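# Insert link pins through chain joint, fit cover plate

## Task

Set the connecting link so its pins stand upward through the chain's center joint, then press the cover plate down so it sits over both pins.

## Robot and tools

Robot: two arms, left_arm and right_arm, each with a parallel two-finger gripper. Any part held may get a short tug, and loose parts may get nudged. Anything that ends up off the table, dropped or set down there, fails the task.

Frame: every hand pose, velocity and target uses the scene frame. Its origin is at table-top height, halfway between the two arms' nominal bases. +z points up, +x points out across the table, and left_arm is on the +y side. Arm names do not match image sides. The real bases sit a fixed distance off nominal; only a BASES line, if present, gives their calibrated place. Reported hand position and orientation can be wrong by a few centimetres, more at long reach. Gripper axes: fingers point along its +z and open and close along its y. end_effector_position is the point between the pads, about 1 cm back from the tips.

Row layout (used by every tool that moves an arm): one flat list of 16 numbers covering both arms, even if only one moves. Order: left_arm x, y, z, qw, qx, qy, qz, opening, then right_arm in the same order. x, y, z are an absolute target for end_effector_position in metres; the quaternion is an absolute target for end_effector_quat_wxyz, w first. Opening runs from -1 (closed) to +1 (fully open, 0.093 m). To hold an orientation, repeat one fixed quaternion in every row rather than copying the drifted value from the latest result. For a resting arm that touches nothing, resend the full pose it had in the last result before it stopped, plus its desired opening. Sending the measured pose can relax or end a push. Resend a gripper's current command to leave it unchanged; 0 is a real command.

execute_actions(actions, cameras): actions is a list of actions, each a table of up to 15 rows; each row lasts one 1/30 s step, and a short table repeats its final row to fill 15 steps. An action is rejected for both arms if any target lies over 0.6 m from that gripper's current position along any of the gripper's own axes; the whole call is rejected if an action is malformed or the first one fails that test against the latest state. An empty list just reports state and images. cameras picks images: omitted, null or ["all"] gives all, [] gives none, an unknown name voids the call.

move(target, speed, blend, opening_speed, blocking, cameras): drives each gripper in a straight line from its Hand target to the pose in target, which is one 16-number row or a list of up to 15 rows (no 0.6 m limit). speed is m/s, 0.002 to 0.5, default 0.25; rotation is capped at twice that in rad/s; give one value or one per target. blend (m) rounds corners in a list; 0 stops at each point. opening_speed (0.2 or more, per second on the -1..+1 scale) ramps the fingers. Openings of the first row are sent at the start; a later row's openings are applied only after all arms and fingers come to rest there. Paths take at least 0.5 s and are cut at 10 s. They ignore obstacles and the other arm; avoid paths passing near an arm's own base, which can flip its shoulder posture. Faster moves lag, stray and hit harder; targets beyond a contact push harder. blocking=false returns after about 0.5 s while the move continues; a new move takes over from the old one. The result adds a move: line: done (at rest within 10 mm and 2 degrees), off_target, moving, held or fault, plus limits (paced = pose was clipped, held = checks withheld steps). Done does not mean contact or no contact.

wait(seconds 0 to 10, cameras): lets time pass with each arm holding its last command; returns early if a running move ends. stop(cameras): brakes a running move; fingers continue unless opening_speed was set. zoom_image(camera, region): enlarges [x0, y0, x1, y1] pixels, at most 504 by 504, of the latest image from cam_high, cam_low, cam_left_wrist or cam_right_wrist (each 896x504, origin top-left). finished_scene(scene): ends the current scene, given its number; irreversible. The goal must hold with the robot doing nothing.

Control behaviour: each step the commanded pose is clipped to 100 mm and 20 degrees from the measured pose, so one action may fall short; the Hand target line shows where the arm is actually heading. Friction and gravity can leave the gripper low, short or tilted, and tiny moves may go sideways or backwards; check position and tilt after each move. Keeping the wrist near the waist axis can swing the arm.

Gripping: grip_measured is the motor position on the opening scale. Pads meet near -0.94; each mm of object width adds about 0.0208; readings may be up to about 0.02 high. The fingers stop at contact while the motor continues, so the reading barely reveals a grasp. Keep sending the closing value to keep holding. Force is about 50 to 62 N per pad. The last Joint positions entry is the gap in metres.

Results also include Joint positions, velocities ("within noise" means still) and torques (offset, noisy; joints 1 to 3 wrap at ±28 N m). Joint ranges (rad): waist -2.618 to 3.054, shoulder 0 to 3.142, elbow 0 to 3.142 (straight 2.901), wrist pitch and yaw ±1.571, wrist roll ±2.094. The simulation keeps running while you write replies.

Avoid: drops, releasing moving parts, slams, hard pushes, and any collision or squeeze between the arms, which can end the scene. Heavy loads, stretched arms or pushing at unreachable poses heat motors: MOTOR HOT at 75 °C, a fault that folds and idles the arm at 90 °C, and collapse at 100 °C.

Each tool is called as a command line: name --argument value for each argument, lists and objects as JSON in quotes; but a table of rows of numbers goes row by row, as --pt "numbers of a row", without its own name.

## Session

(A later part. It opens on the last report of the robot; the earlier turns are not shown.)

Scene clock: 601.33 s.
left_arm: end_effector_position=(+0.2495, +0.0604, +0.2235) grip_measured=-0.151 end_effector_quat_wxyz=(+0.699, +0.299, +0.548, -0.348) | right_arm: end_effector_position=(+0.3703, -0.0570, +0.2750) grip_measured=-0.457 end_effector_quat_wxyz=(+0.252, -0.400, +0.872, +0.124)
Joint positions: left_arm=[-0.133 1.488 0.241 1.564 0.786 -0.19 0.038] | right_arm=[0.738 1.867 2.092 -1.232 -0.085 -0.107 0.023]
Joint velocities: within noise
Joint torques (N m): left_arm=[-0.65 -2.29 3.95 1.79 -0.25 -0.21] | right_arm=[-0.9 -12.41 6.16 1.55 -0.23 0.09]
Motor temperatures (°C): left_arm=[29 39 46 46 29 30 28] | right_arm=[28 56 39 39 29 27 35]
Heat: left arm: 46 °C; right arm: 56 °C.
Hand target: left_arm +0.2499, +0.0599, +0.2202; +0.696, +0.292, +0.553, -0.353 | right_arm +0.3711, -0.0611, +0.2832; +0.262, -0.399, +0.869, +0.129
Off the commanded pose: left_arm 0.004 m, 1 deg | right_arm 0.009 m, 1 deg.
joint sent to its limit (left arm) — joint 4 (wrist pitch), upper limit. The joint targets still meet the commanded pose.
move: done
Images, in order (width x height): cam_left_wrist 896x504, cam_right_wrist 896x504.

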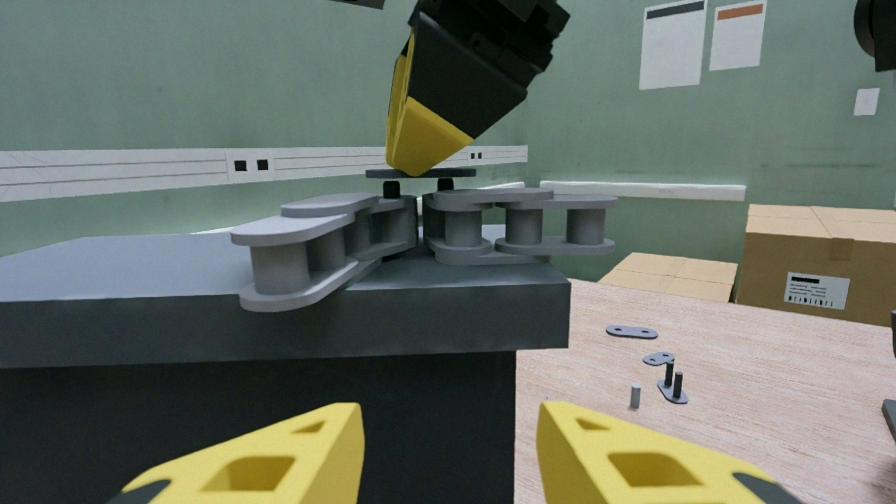

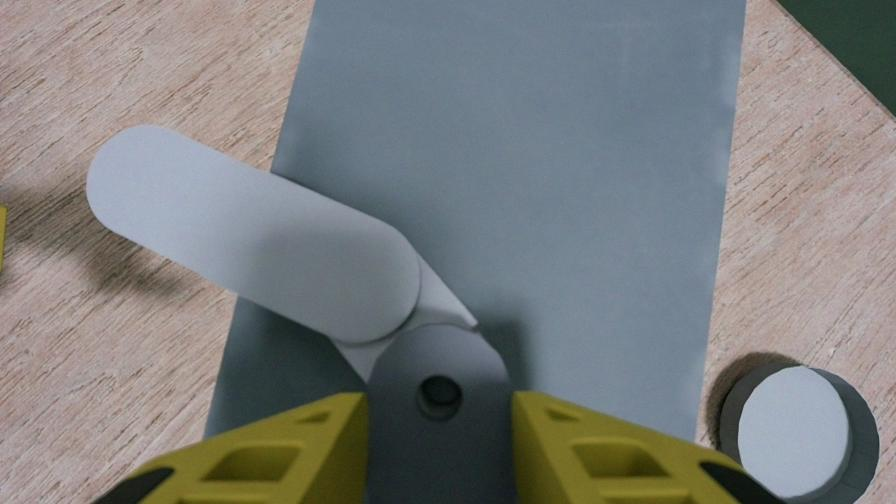

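move --target '[0.25,0.06,0.22,0.697,0.291,0.551,-0.354,-0.15,0.3724,-0.0600,0.2795,0.2625,-0.3990,0.8691,0.1291,-0.65]' --speed 0.04 --cameras '["cam_left_wrist","cam_right_wrist"]'

zoom_image --camera "cam_left_wrist" --region '[320, 90, 520, 250]'

zoom_image --camera "cam_right_wrist" --region '[390, 350, 490, 430]'

Scene clock: 602.60 s.
left_arm: end_effector_position=(+0.2495, +0.0604, +0.2235) grip_measured=-0.151 end_effector_quat_wxyz=(+0.699, +0.299, +0.548, -0.348) | right_arm: end_effector_position=(+0.3717, -0.0558, +0.2738) grip_measured=-0.457 end_effector_quat_wxyz=(+0.254, -0.400, +0.872, +0.125)
Joint positions: left_arm=[-0.133 1.488 0.241 1.564 0.786 -0.19 0.038] | right_arm=[0.738 1.867 2.084 -1.219 -0.085 -0.107 0.023]
Joint velocities: within noise
Joint torques (N m): left_arm=[-0.65 -2.3 3.97 1.79 -0.25 -0.21] | right_arm=[-0.91 -12.51 5.39 1.57 -0.23 0.09]
Motor temperatures (°C): left_arm=[29 39 46 46 29 30 28] | right_arm=[28 56 39 39 29 27 35]
Heat: left arm: 46 °C; right arm: 56 °C.
Hand target: left_arm +0.2499, +0.0599, +0.2202; +0.696, +0.292, +0.553, -0.353 | right_arm +0.3724, -0.0599, +0.2796; +0.262, -0.399, +0.869, +0.129
Off the commanded pose: left_arm 0.004 m, 1 deg | right_arm 0.007 m, 1 deg.
joint sent to its limit (left arm) — joint 4 (wrist pitch), upper limit. The joint targets still meet the commanded pose.
move: done
Images, in order (width x height): cam_left_wrist 896x504, cam_right_wrist 896x504.

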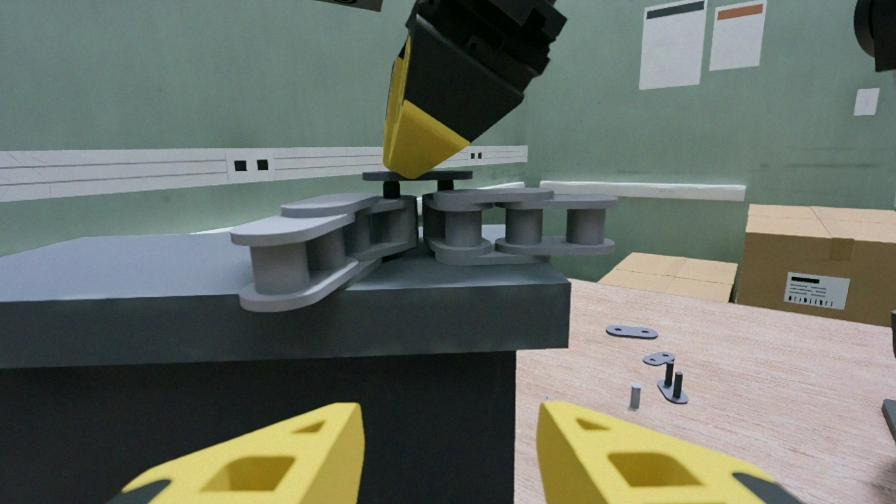

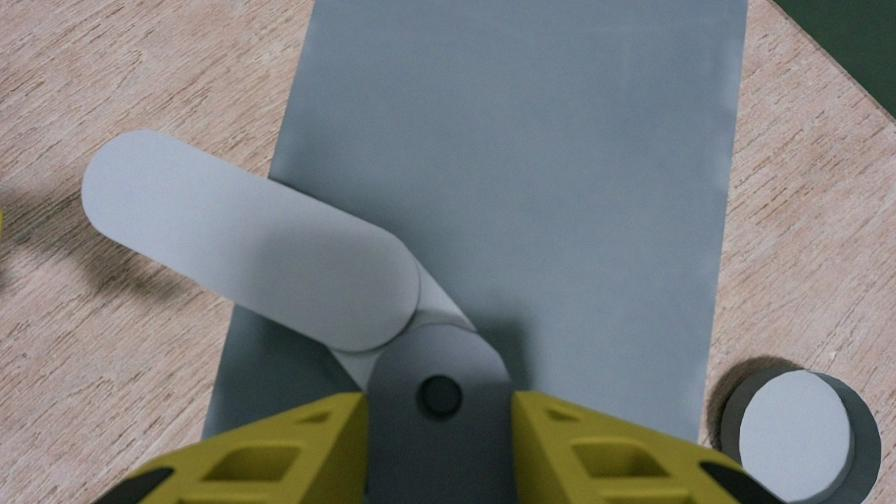

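Scaled by 2.520 from the camera's 896x504 image, which has a finer 1280x720 frame.

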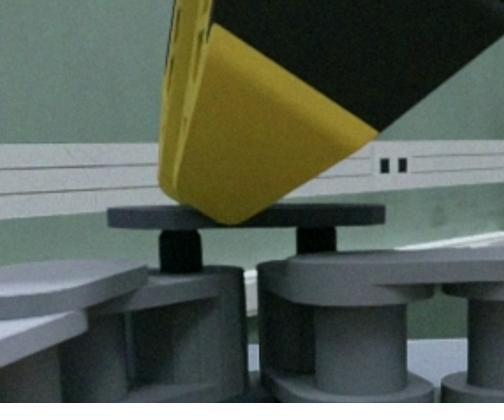

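Scaled by 5.040 from the camera's 896x504 image, which has a finer 1280x720 frame.

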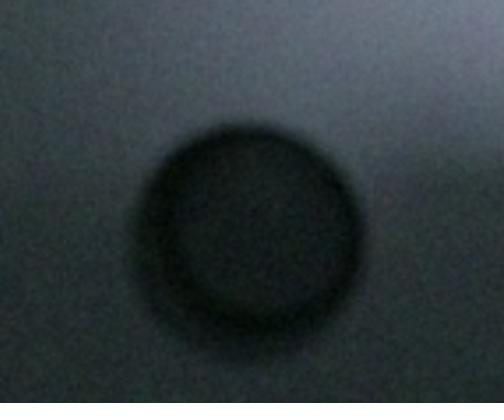

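move --target '[0.25,0.06,0.22,0.697,0.291,0.551,-0.354,-0.15,0.3725,-0.0606,0.278,0.2625,-0.3990,0.8691,0.1291,-0.65]' --speed 0.04 --cameras '["cam_left_wrist","cam_right_wrist"]'

zoom_image --camera "cam_left_wrist" --region '[320, 90, 520, 250]'

zoom_image --camera "cam_right_wrist" --region '[390, 350, 490, 430]'

Scene clock: 603.80 s.
left_arm: end_effector_position=(+0.2495, +0.0604, +0.2235) grip_measured=-0.151 end_effector_quat_wxyz=(+0.699, +0.299, +0.548, -0.348) | right_arm: end_effector_position=(+0.3741, -0.0541, +0.2729) grip_measured=-0.457 end_effector_quat_wxyz=(+0.259, -0.400, +0.870, +0.126)
Joint positions: left_arm=[-0.133 1.488 0.241 1.564 0.786 -0.19 0.038] | right_arm=[0.736 1.867 2.075 -1.201 -0.086 -0.107 0.023]
Joint velocities: within noise
Joint torques (N m): left_arm=[-0.66 -2.3 3.96 1.79 -0.25 -0.2] | right_arm=[-0.94 -13.01 5.08 1.5 -0.24 0.07]
Motor temperatures (°C): left_arm=[29 39 46 46 29 30 28] | right_arm=[28 56 39 39 29 27 35]
Heat: left arm: 46 °C; right arm: 56 °C.
Hand target: left_arm +0.2499, +0.0599, +0.2202; +0.696, +0.292, +0.553, -0.353 | right_arm +0.3725, -0.0605, +0.2780; +0.262, -0.399, +0.869, +0.129
Off the commanded pose: left_arm 0.004 m, 1 deg | right_arm 0.008 m, 1 deg.
joint sent to its limit (left arm) — joint 4 (wrist pitch), upper limit. The joint targets still meet the commanded pose.
move: done
Images, in order (width x height): cam_left_wrist 896x504, cam_right_wrist 896x504.

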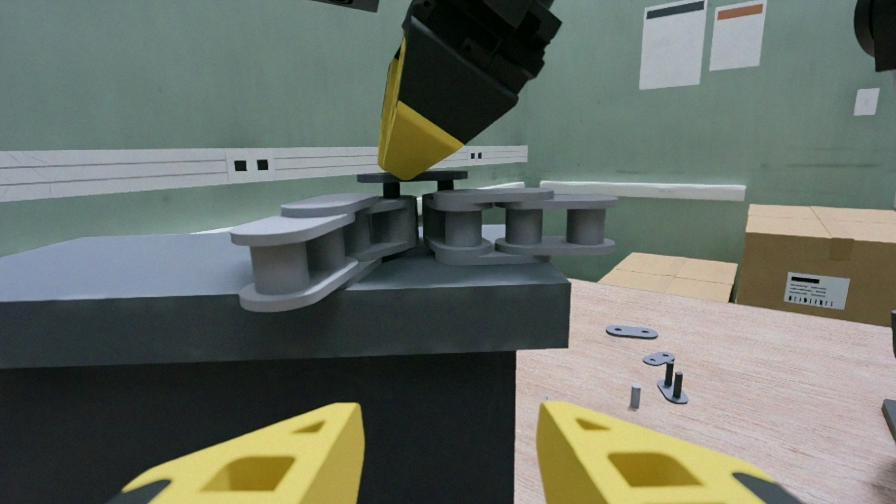

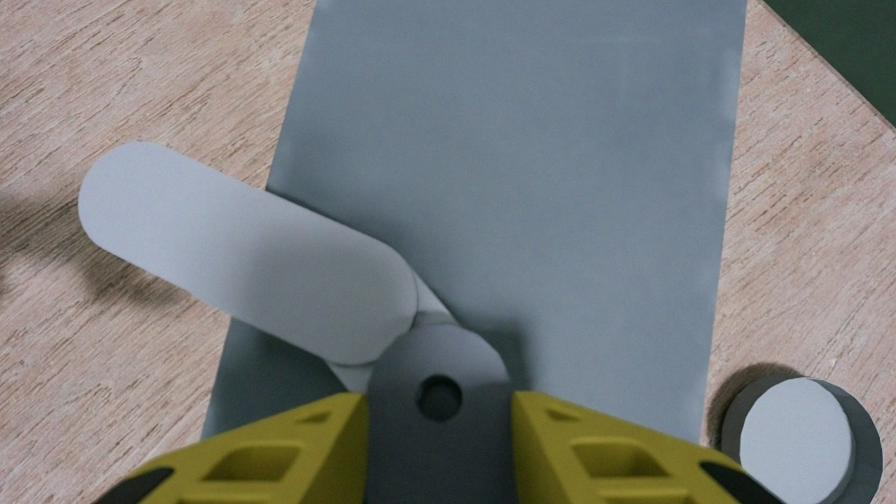

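Scaled by 2.520 from the camera's 896x504 image, which has a finer 1280x720 frame.

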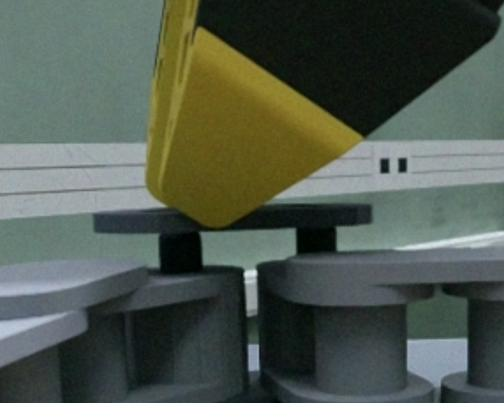

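Scaled by 5.040 from the camera's 896x504 image, which has a finer 1280x720 frame.

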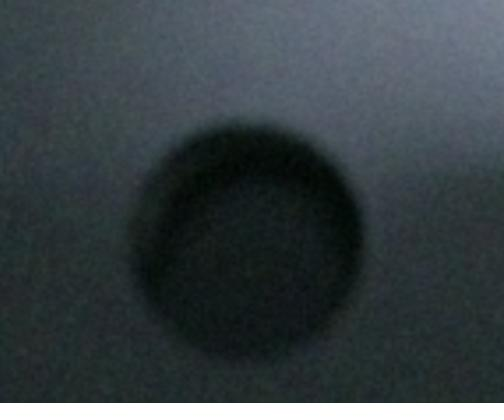

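move --pt "0.25 0.06 0.22 0.697 0.291 0.551 -0.354 -0.15 0.3725 -0.0605 0.298 0.2625 -0.3990 0.8691 0.1291 -0.65" --pt "0.25 0.06 0.22 0.697 0.291 0.551 -0.354 -0.15 0.3700 -0.0620 0.290 0.2625 -0.3990 0.8691 0.1291 -0.65" --speed 0.04 --cameras '["cam_left_wrist","cam_right_wrist"]'

zoom_image --camera "cam_left_wrist" --region '[320, 90, 520, 250]'

zoom_image --camera "cam_right_wrist" --region '[390, 350, 490, 430]'

Scene clock: 605.87 s.
left_arm: end_effector_position=(+0.2495, +0.0604, +0.2235) grip_measured=-0.151 end_effector_quat_wxyz=(+0.699, +0.299, +0.548, -0.348) | right_arm: end_effector_position=(+0.3683, -0.0594, +0.2881) grip_measured=-0.457 end_effector_quat_wxyz=(+0.259, -0.399, +0.870, +0.126)
Joint positions: left_arm=[-0.133 1.488 0.241 1.564 0.786 -0.19 0.038] | right_arm=[0.736 1.867 2.143 -1.268 -0.086 -0.107 0.023]
Joint velocities: within noise
Joint torques (N m): left_arm=[-0.64 -2.3 3.95 1.79 -0.25 -0.21] | right_arm=[-0.77 -11.18 5.71 1.58 -0.22 0.09]
Motor temperatures (°C): left_arm=[29 39 46 46 29 30 28] | right_arm=[28 57 39 39 29 27 35]
Heat: left arm: 46 °C; right arm: 57 °C.
Hand target: left_arm +0.2499, +0.0599, +0.2202; +0.696, +0.292, +0.553, -0.353 | right_arm +0.3700, -0.0620, +0.2900; +0.262, -0.399, +0.869, +0.129
Off the commanded pose: left_arm 0.004 m, 1 deg | right_arm 0.004 m, 1 deg.
joint sent to its limit (left arm) — joint 4 (wrist pitch), upper limit. The joint targets still meet the commanded pose.
move: done
Images, in order (width x height): cam_left_wrist 896x504, cam_right_wrist 896x504.

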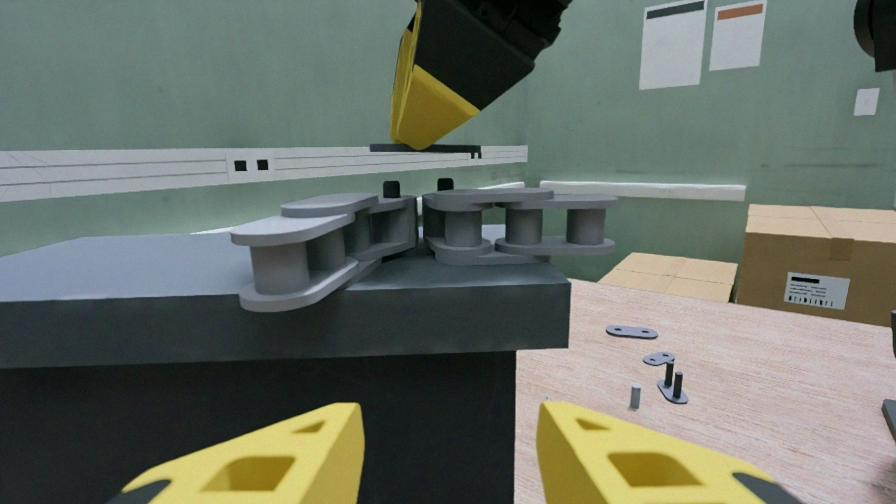

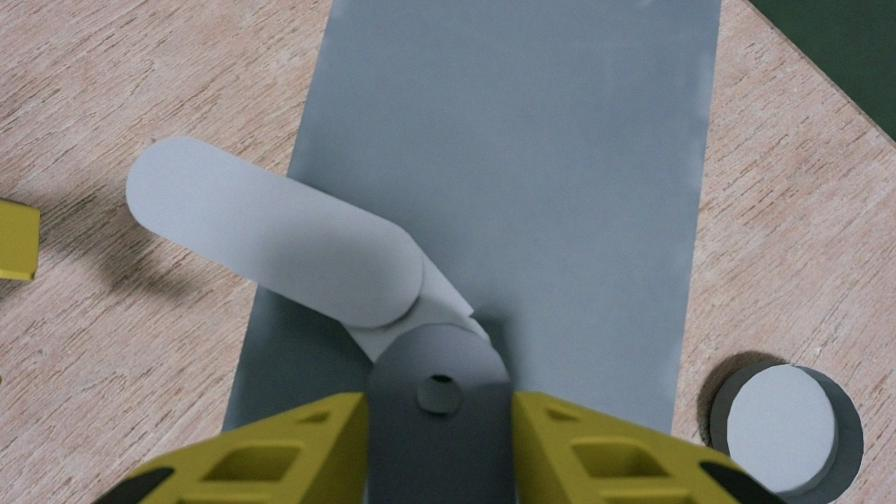

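Scaled by 2.520 from the camera's 896x504 image, which has a finer 1280x720 frame.

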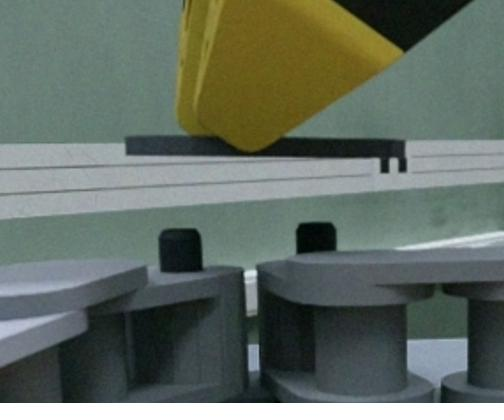

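Scaled by 5.040 from the camera's 896x504 image, which has a finer 1280x720 frame.

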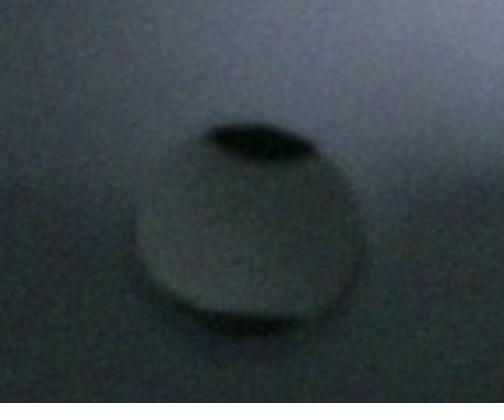

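move --pt "0.25 0.06 0.22 0.697 0.291 0.551 -0.354 -0.15 0.3750 -0.0565 0.303 0.2625 -0.3990 0.8691 0.1291 -0.65" --pt "0.25 0.06 0.22 0.697 0.291 0.551 -0.354 -0.15 0.3705 -0.0615 0.293 0.2625 -0.3990 0.8691 0.1291 -0.65" --speed 0.04 --cameras '["cam_left_wrist","cam_right_wrist"]'

zoom_image --camera "cam_left_wrist" --region '[320, 90, 520, 250]'

zoom_image --camera "cam_right_wrist" --region '[390, 350, 490, 430]'

Scene clock: 608.00 s.
left_arm: end_effector_position=(+0.2495, +0.0604, +0.2235) grip_measured=-0.151 end_effector_quat_wxyz=(+0.699, +0.299, +0.548, -0.348) | right_arm: end_effector_position=(+0.3705, -0.0575, +0.2833) grip_measured=-0.457 end_effector_quat_wxyz=(+0.250, -0.400, +0.873, +0.123)
Joint positions: left_arm=[-0.133 1.488 0.241 1.564 0.786 -0.19 0.038] | right_arm=[0.736 1.896 2.173 -1.289 -0.086 -0.107 0.023]
Joint velocities: within noise
Joint torques (N m): left_arm=[-0.66 -2.32 3.96 1.79 -0.25 -0.21] | right_arm=[-0.75 -13.12 5.53 1.58 -0.22 0.09]
Motor temperatures (°C): left_arm=[29 39 45 46 29 30 28] | right_arm=[28 56 39 39 29 27 35]
Heat: left arm: 46 °C; right arm: 56 °C.
Hand target: left_arm +0.2499, +0.0599, +0.2202; +0.696, +0.292, +0.553, -0.353 | right_arm +0.3704, -0.0615, +0.2929; +0.262, -0.399, +0.869, +0.129
Off the commanded pose: left_arm 0.004 m, 1 deg | right_arm 0.010 m, 2 deg.
joint sent to its limit (left arm) — joint 4 (wrist pitch), upper limit. The joint targets still meet the commanded pose.
move: done
Images, in order (width x height): cam_left_wrist 896x504, cam_right_wrist 896x504.

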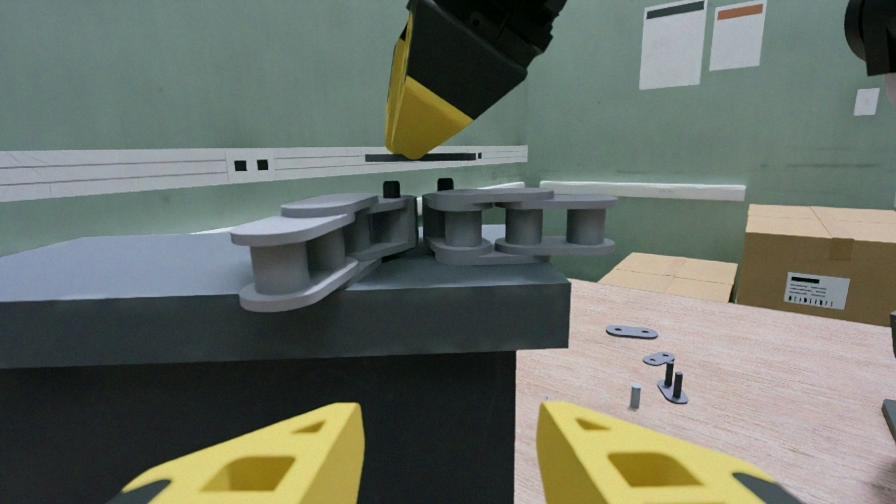

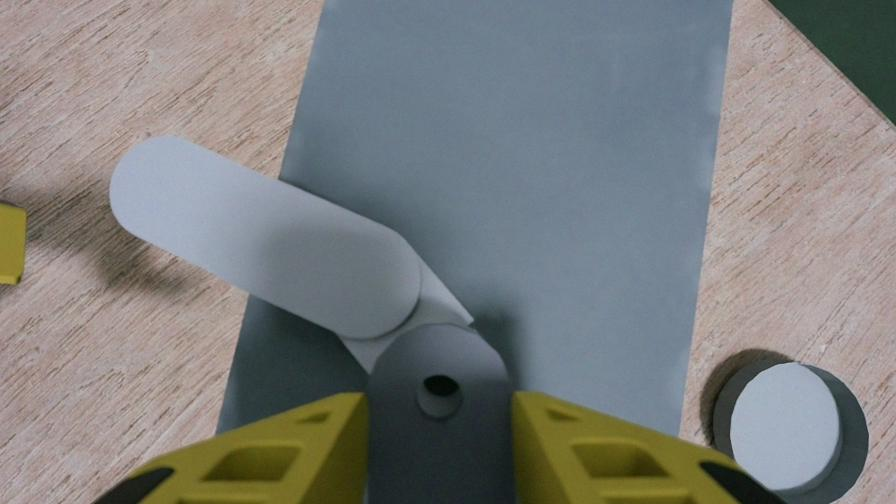

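Scaled by 2.520 from the camera's 896x504 image, which has a finer 1280x720 frame.

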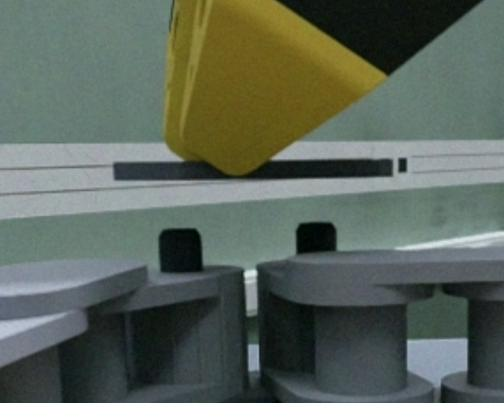

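Scaled by 5.040 from the camera's 896x504 image, which has a finer 1280x720 frame.

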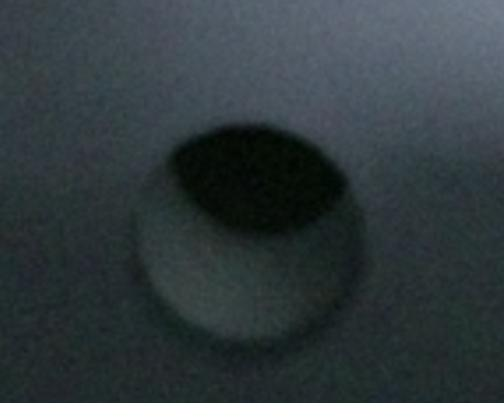

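move --target '[0.25,0.06,0.22,0.697,0.291,0.551,-0.354,-0.15,0.3705,-0.0627,0.2885,0.2625,-0.3990,0.8691,0.1291,-0.65]' --speed 0.04 --cameras '["cam_left_wrist","cam_right_wrist"]'

zoom_image --camera "cam_left_wrist" --region '[320, 90, 520, 250]'

zoom_image --camera "cam_right_wrist" --region '[390, 350, 490, 430]'

Scene clock: 609.40 s.
left_arm: end_effector_position=(+0.2495, +0.0604, +0.2235) grip_measured=-0.151 end_effector_quat_wxyz=(+0.699, +0.299, +0.548, -0.348) | right_arm: end_effector_position=(+0.3727, -0.0563, +0.2730) grip_measured=-0.457 end_effector_quat_wxyz=(+0.244, -0.400, +0.875, +0.122)
Joint positions: left_arm=[-0.133 1.488 0.241 1.564 0.786 -0.19 0.038] | right_arm=[0.735 1.896 2.133 -1.262 -0.086 -0.107 0.023]
Joint velocities: within noise
Joint torques (N m): left_arm=[-0.68 -2.3 3.97 1.79 -0.25 -0.21] | right_arm=[-0.84 -14.84 5.45 1.58 -0.22 0.08]
Motor temperatures (°C): left_arm=[29 39 45 46 29 30 28] | right_arm=[28 57 39 39 29 27 35]
Heat: left arm: 46 °C; right arm: 57 °C.
Hand target: left_arm +0.2499, +0.0599, +0.2202; +0.696, +0.292, +0.553, -0.353 | right_arm +0.3705, -0.0627, +0.2883; +0.262, -0.399, +0.869, +0.129
Off the commanded pose: left_arm 0.004 m, 1 deg | right_arm 0.017 m, 2 deg.
joint sent to its limit (left arm) — joint 4 (wrist pitch), upper limit. The joint targets still meet the commanded pose.
move: off_target (right_arm)
Images, in order (width x height): cam_left_wrist 896x504, cam_right_wrist 896x504.

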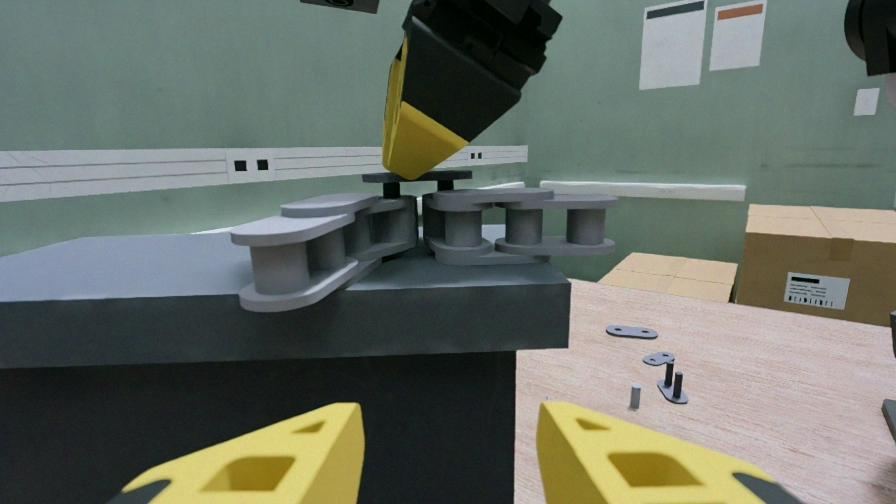

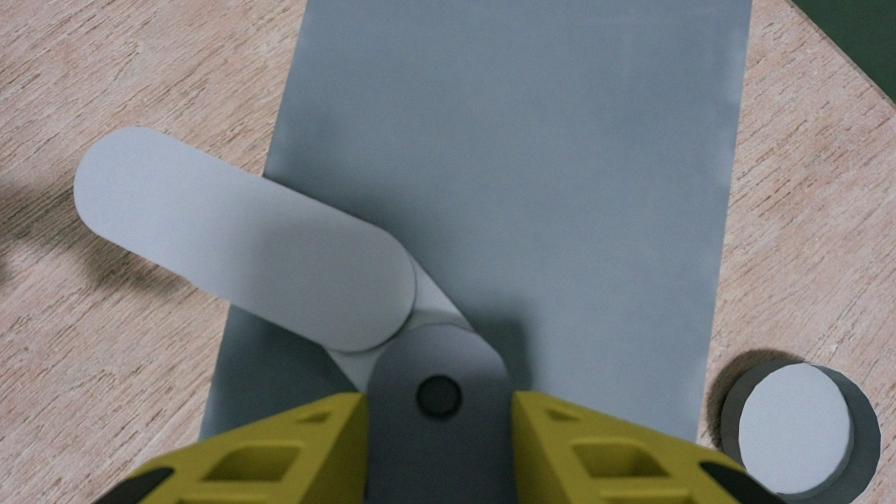

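Scaled by 2.520 from the camera's 896x504 image, which has a finer 1280x720 frame.

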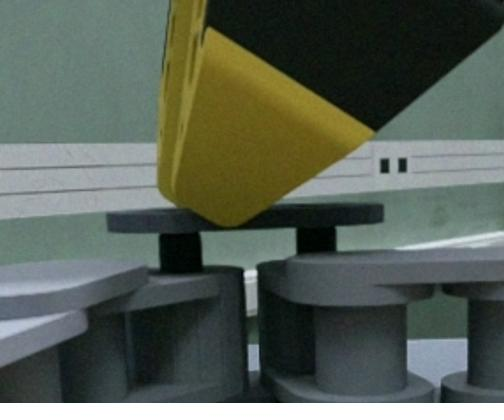

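Scaled by 5.040 from the camera's 896x504 image, which has a finer 1280x720 frame.

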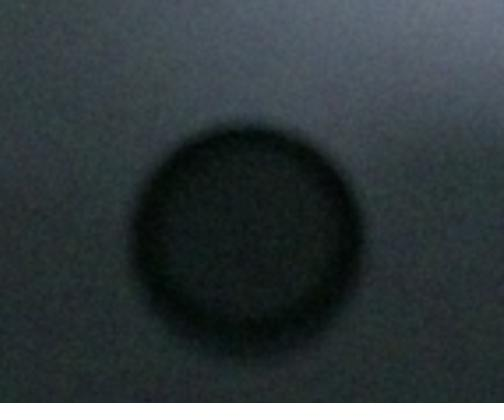

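move --target '[0.25,0.06,0.22,0.697,0.291,0.551,-0.354,-0.15,0.3700,-0.0631,0.286,0.2625,-0.3990,0.8691,0.1291,-0.65]' --speed 0.04 --cameras '["cam_left_wrist","cam_right_wrist"]'

zoom_image --camera "cam_left_wrist" --region '[320, 90, 520, 250]'

zoom_image --camera "cam_right_wrist" --region '[390, 350, 490, 430]'

Scene clock: 610.63 s.
left_arm: end_effector_position=(+0.2495, +0.0604, +0.2235) grip_measured=-0.151 end_effector_quat_wxyz=(+0.699, +0.299, +0.548, -0.348) | right_arm: end_effector_position=(+0.3721, -0.0568, +0.2730) grip_measured=-0.457 end_effector_quat_wxyz=(+0.248, -0.400, +0.874, +0.123)
Joint positions: left_arm=[-0.133 1.488 0.241 1.564 0.786 -0.19 0.038] | right_arm=[0.735 1.882 2.11 -1.245 -0.086 -0.107 0.023]
Joint velocities: within noise
Joint torques (N m): left_arm=[-0.65 -2.29 3.96 1.79 -0.25 -0.21] | right_arm=[-0.85 -14.31 5.29 1.56 -0.23 0.08]
Motor temperatures (°C): left_arm=[29 39 45 46 29 30 28] | right_arm=[28 57 39 39 29 27 35]
Heat: left arm: 46 °C; right arm: 57 °C.
Hand target: left_arm +0.2499, +0.0599, +0.2202; +0.696, +0.292, +0.553, -0.353 | right_arm +0.3700, -0.0631, +0.2857; +0.262, -0.399, +0.869, +0.129
Off the commanded pose: left_arm 0.004 m, 1 deg | right_arm 0.015 m, 2 deg.
joint sent to its limit (left arm) — joint 4 (wrist pitch), upper limit. The joint targets still meet the commanded pose.
move: off_target (right_arm)
Images, in order (width x height): cam_left_wrist 896x504, cam_right_wrist 896x504.

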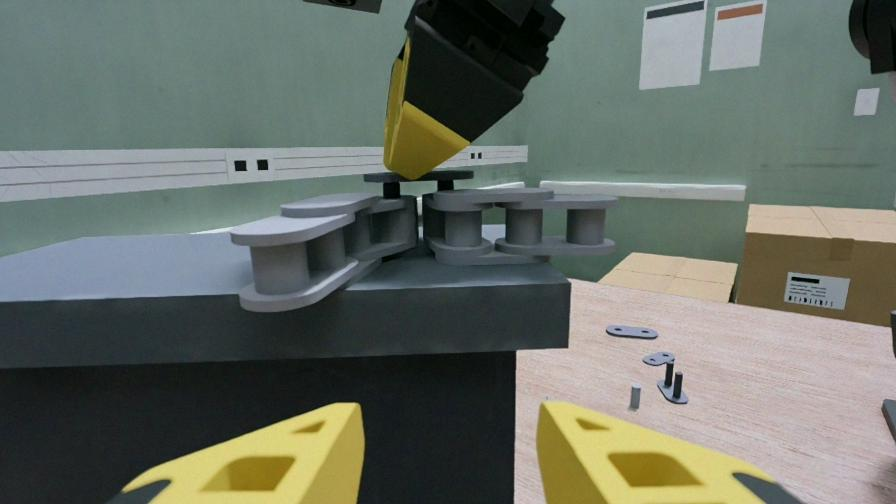

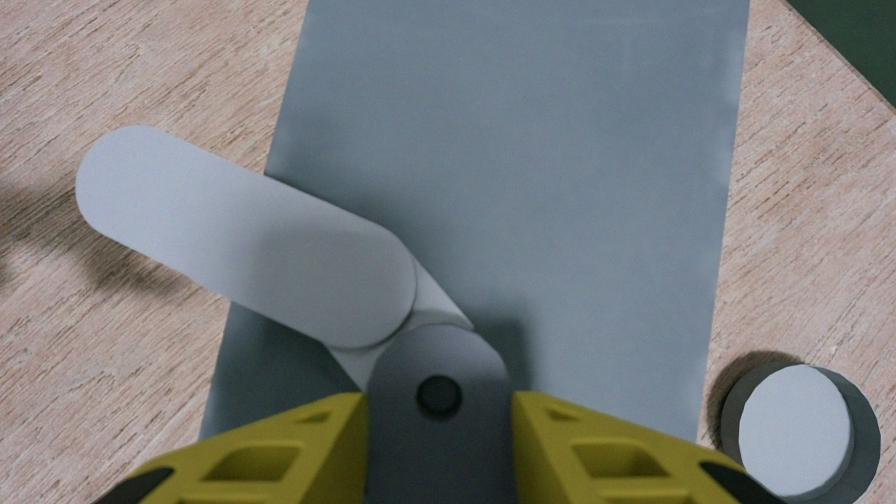

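Scaled by 2.520 from the camera's 896x504 image, which has a finer 1280x720 frame.

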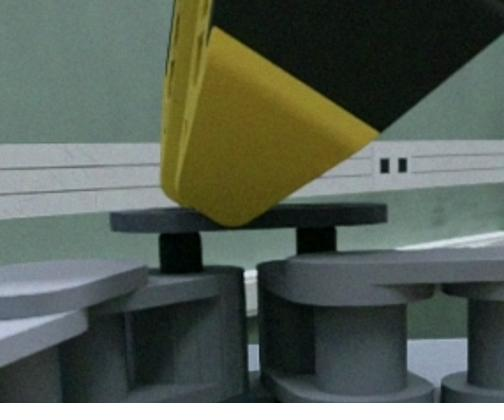

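Scaled by 5.040 from the camera's 896x504 image, which has a finer 1280x720 frame.

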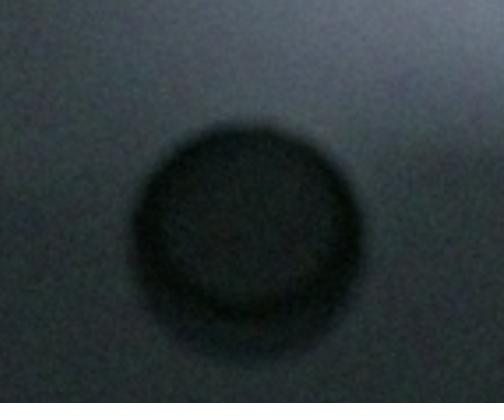

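move --target '[0.25,0.06,0.22,0.697,0.291,0.551,-0.354,-0.15,0.3700,-0.0631,0.2835,0.2625,-0.3990,0.8691,0.1291,-0.65]' --speed 0.04 --cameras '["cam_left_wrist","cam_right_wrist"]'

zoom_image --camera "cam_left_wrist" --region '[320, 90, 520, 250]'

zoom_image --camera "cam_right_wrist" --region '[390, 350, 490, 430]'

Scene clock: 611.80 s.
left_arm: end_effector_position=(+0.2495, +0.0604, +0.2235) grip_measured=-0.151 end_effector_quat_wxyz=(+0.699, +0.299, +0.548, -0.348) | right_arm: end_effector_position=(+0.3723, -0.0566, +0.2729) grip_measured=-0.457 end_effector_quat_wxyz=(+0.251, -0.400, +0.873, +0.124)
Joint positions: left_arm=[-0.133 1.488 0.241 1.564 0.786 -0.19 0.038] | right_arm=[0.735 1.873 2.093 -1.229 -0.086 -0.107 0.023]
Joint velocities: within noise
Joint torques (N m): left_arm=[-0.66 -2.3 3.96 1.79 -0.25 -0.21] | right_arm=[-0.84 -14.08 5.18 1.52 -0.23 0.07]
Motor temperatures (°C): left_arm=[29 39 45 46 29 30 28] | right_arm=[28 57 39 39 29 27 35]
Heat: left arm: 46 °C; right arm: 57 °C.
Hand target: left_arm +0.2499, +0.0599, +0.2202; +0.696, +0.292, +0.553, -0.353 | right_arm +0.3700, -0.0631, +0.2833; +0.262, -0.399, +0.869, +0.129
Off the commanded pose: left_arm 0.004 m, 1 deg | right_arm 0.013 m, 1 deg.
joint sent to its limit (left arm) — joint 4 (wrist pitch), upper limit. The joint targets still meet the commanded pose.
move: off_target (right_arm)
Images, in order (width x height): cam_left_wrist 896x504, cam_right_wrist 896x504.

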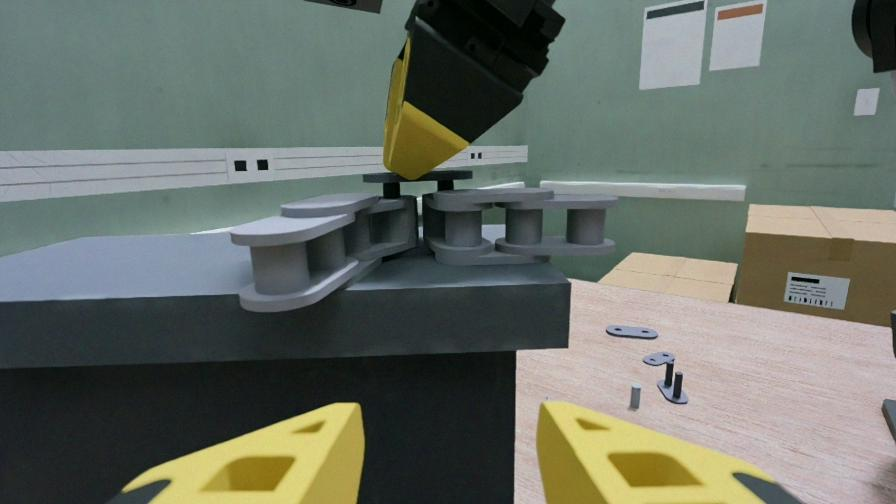

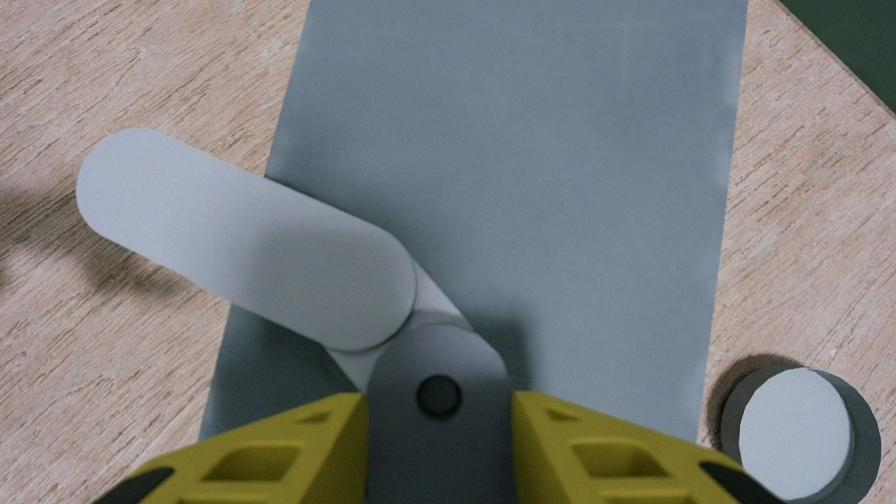

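Scaled by 2.520 from the camera's 896x504 image, which has a finer 1280x720 frame.

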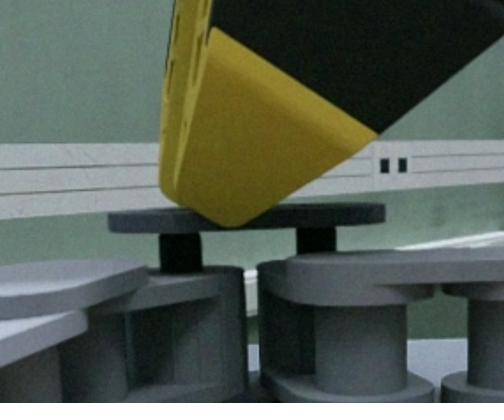

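Scaled by 5.040 from the camera's 896x504 image, which has a finer 1280x720 frame.

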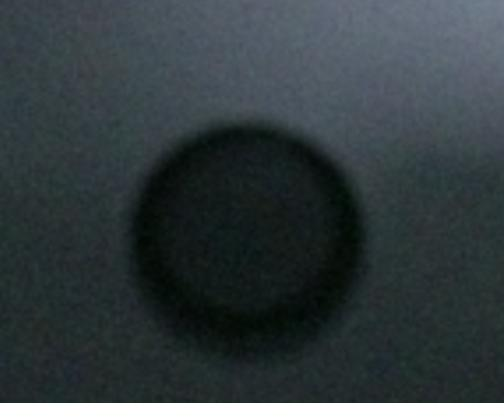

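move --target '[0.25,0.06,0.22,0.697,0.291,0.551,-0.354,-0.15,0.3699,-0.0630,0.2825,0.2613,-0.3910,0.8728,0.1315,-0.65]' --speed 0.04 --cameras '["cam_left_wrist","cam_right_wrist"]'

zoom_image --camera "cam_left_wrist" --region '[320, 90, 520, 250]'

zoom_image --camera "cam_right_wrist" --region '[390, 350, 490, 430]'

Scene clock: 613.80 s.
left_arm: end_effector_position=(+0.2495, +0.0604, +0.2235) grip_measured=-0.151 end_effector_quat_wxyz=(+0.699, +0.299, +0.548, -0.348) | right_arm: end_effector_position=(+0.3726, -0.0564, +0.2728) grip_measured=-0.457 end_effector_quat_wxyz=(+0.253, -0.399, +0.873, +0.125)
Joint positions: left_arm=[-0.133 1.488 0.241 1.564 0.786 -0.19 0.038] | right_arm=[0.735 1.87 2.086 -1.221 -0.086 -0.105 0.023]
Joint velocities: within noise
Joint torques (N m): left_arm=[-0.64 -2.32 3.95 1.79 -0.25 -0.21] | right_arm=[-0.83 -13.83 5.19 1.51 -0.23 0.24]
Motor temperatures (°C): left_arm=[29 39 45 46 29 30 28] | right_arm=[28 57 39 39 29 27 35]
Heat: left arm: 46 °C; right arm: 57 °C.
Hand target: left_arm +0.2499, +0.0599, +0.2202; +0.696, +0.292, +0.553, -0.353 | right_arm +0.3700, -0.0629, +0.2823; +0.261, -0.391, +0.873, +0.131
Off the commanded pose: left_arm 0.004 m, 1 deg | right_arm 0.012 m, 2 deg.
joint sent to its limit (left arm) — joint 4 (wrist pitch), upper limit. The joint targets still meet the commanded pose.
move: off_target (right_arm)
Images, in order (width x height): cam_left_wrist 896x504, cam_right_wrist 896x504.

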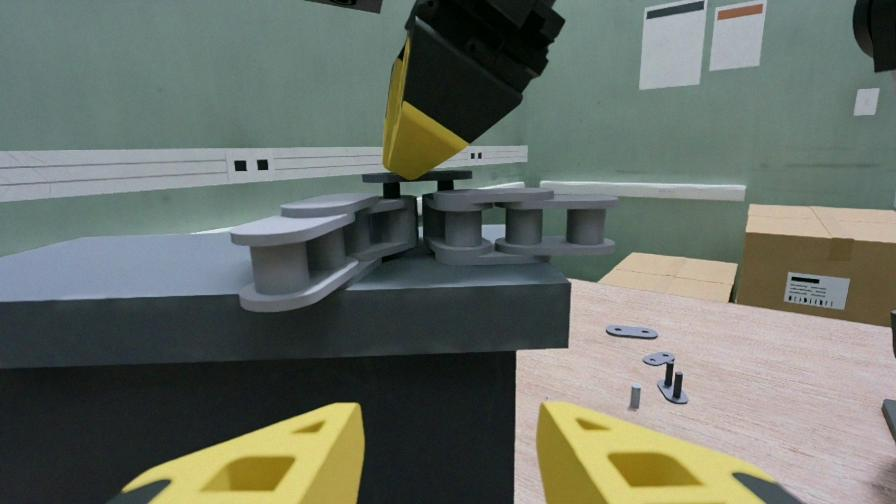

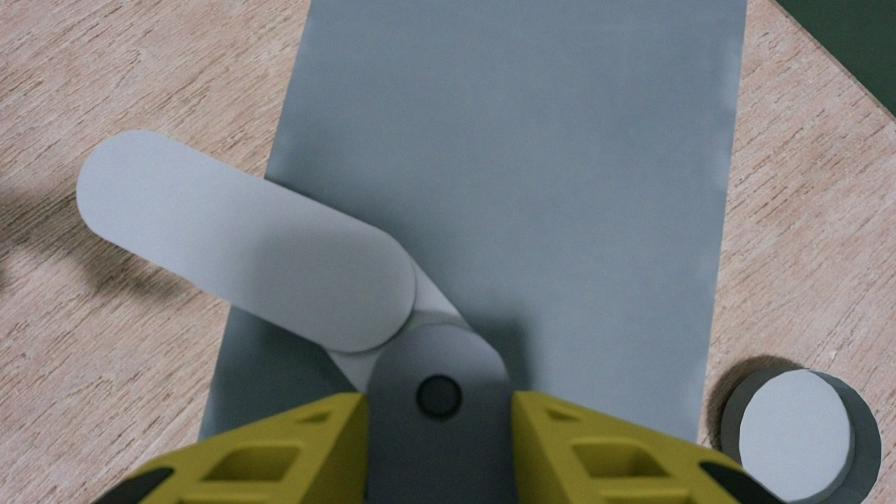

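Scaled by 2.520 from the camera's 896x504 image, which has a finer 1280x720 frame.

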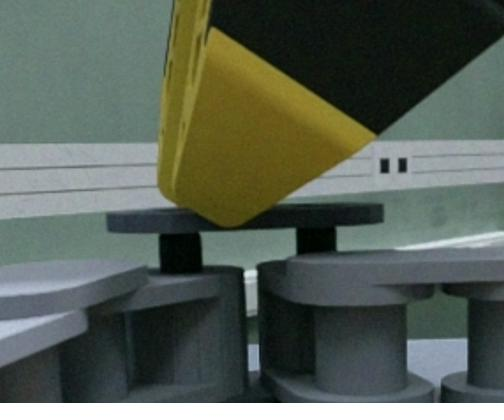

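Scaled by 5.040 from the camera's 896x504 image, which has a finer 1280x720 frame.

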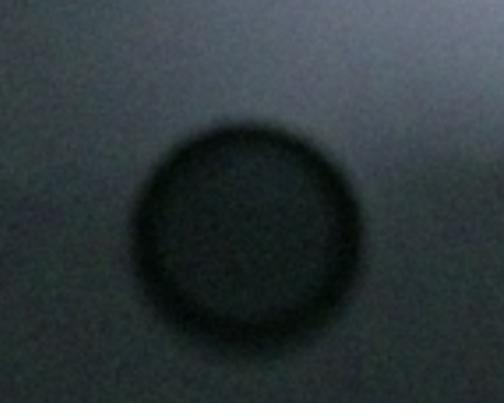

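move --target '[0.25,0.06,0.22,0.697,0.291,0.551,-0.354,-0.15,0.3698,-0.0631,0.2825,0.2602,-0.3838,0.8761,0.1337,-0.65]' --speed 0.04 --cameras '["cam_left_wrist","cam_right_wrist"]'

zoom_image --camera "cam_left_wrist" --region '[320, 90, 520, 250]'

zoom_image --camera "cam_right_wrist" --region '[390, 350, 490, 430]'

Scene clock: 615.47 s.
left_arm: end_effector_position=(+0.2495, +0.0604, +0.2235) grip_measured=-0.151 end_effector_quat_wxyz=(+0.699, +0.299, +0.548, -0.348) | right_arm: end_effector_position=(+0.3727, -0.0563, +0.2729) grip_measured=-0.457 end_effector_quat_wxyz=(+0.252, -0.392, +0.875, +0.126)
Joint positions: left_arm=[-0.133 1.488 0.241 1.564 0.786 -0.19 0.038] | right_arm=[0.735 1.87 2.086 -1.221 -0.086 -0.091 0.023]
Joint velocities: within noise
Joint torques (N m): left_arm=[-0.64 -2.32 3.97 1.79 -0.26 -0.21] | right_arm=[-0.85 -13.9 5.14 1.51 -0.23 0.25]
Motor temperatures (°C): left_arm=[29 39 45 46 29 30 28] | right_arm=[28 57 39 39 29 27 35]
Heat: left arm: 46 °C; right arm: 57 °C.
Hand target: left_arm +0.2499, +0.0599, +0.2202; +0.696, +0.292, +0.553, -0.353 | right_arm +0.3699, -0.0630, +0.2823; +0.260, -0.384, +0.876, +0.133
Off the commanded pose: left_arm 0.004 m, 1 deg | right_arm 0.012 m, 2 deg.
joint sent to its limit (left arm) — joint 4 (wrist pitch), upper limit. The joint targets still meet the commanded pose.
move: off_target (right_arm)
Images, in order (width x height): cam_left_wrist 896x504, cam_right_wrist 896x504.

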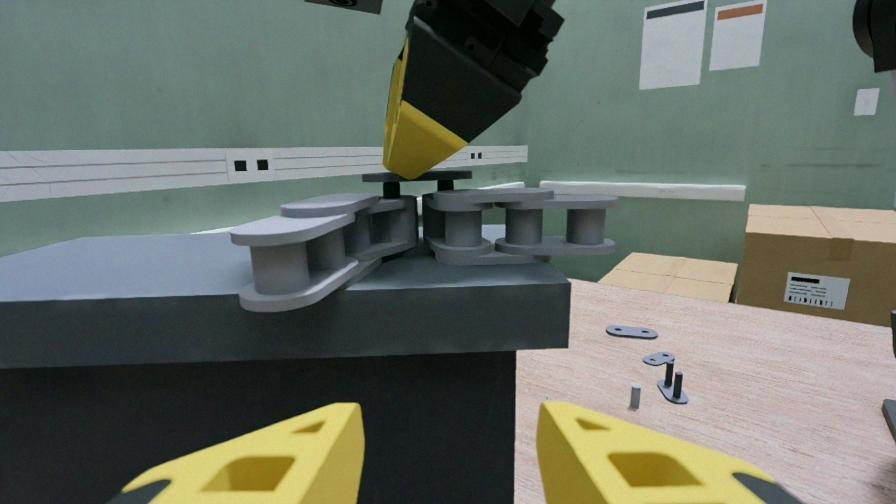

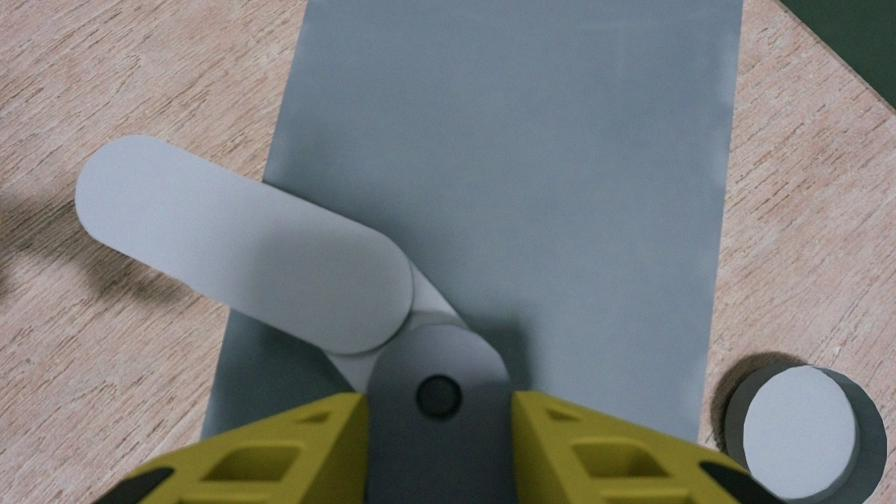

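Scaled by 2.520 from the camera's 896x504 image, which has a finer 1280x720 frame.

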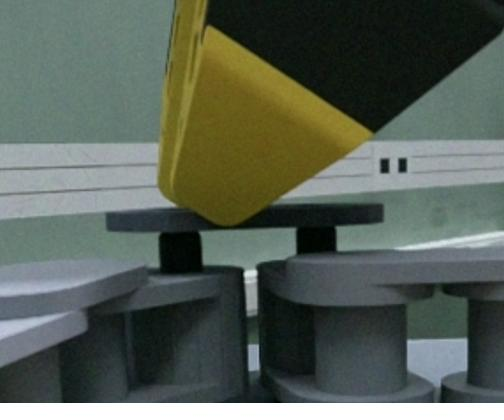

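Scaled by 5.040 from the camera's 896x504 image, which has a finer 1280x720 frame.

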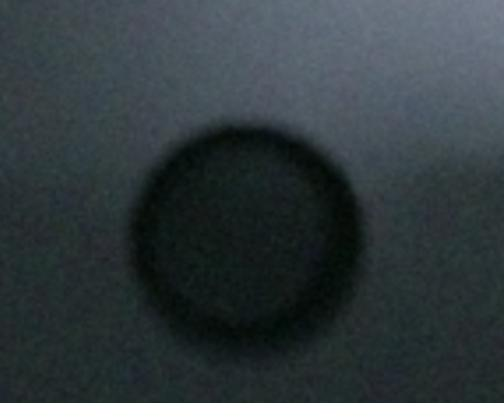

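zoom_image --camera "cam_left_wrist" --region '[350, 150, 480, 220]'

Scaled by 3.877 from the camera's 896x504 image, which has a finer 1280x720 frame.

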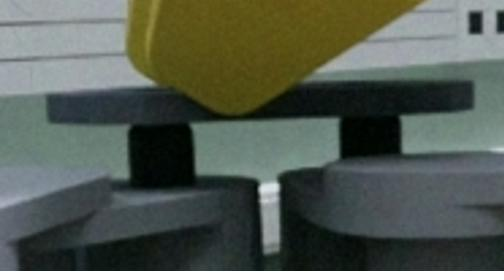

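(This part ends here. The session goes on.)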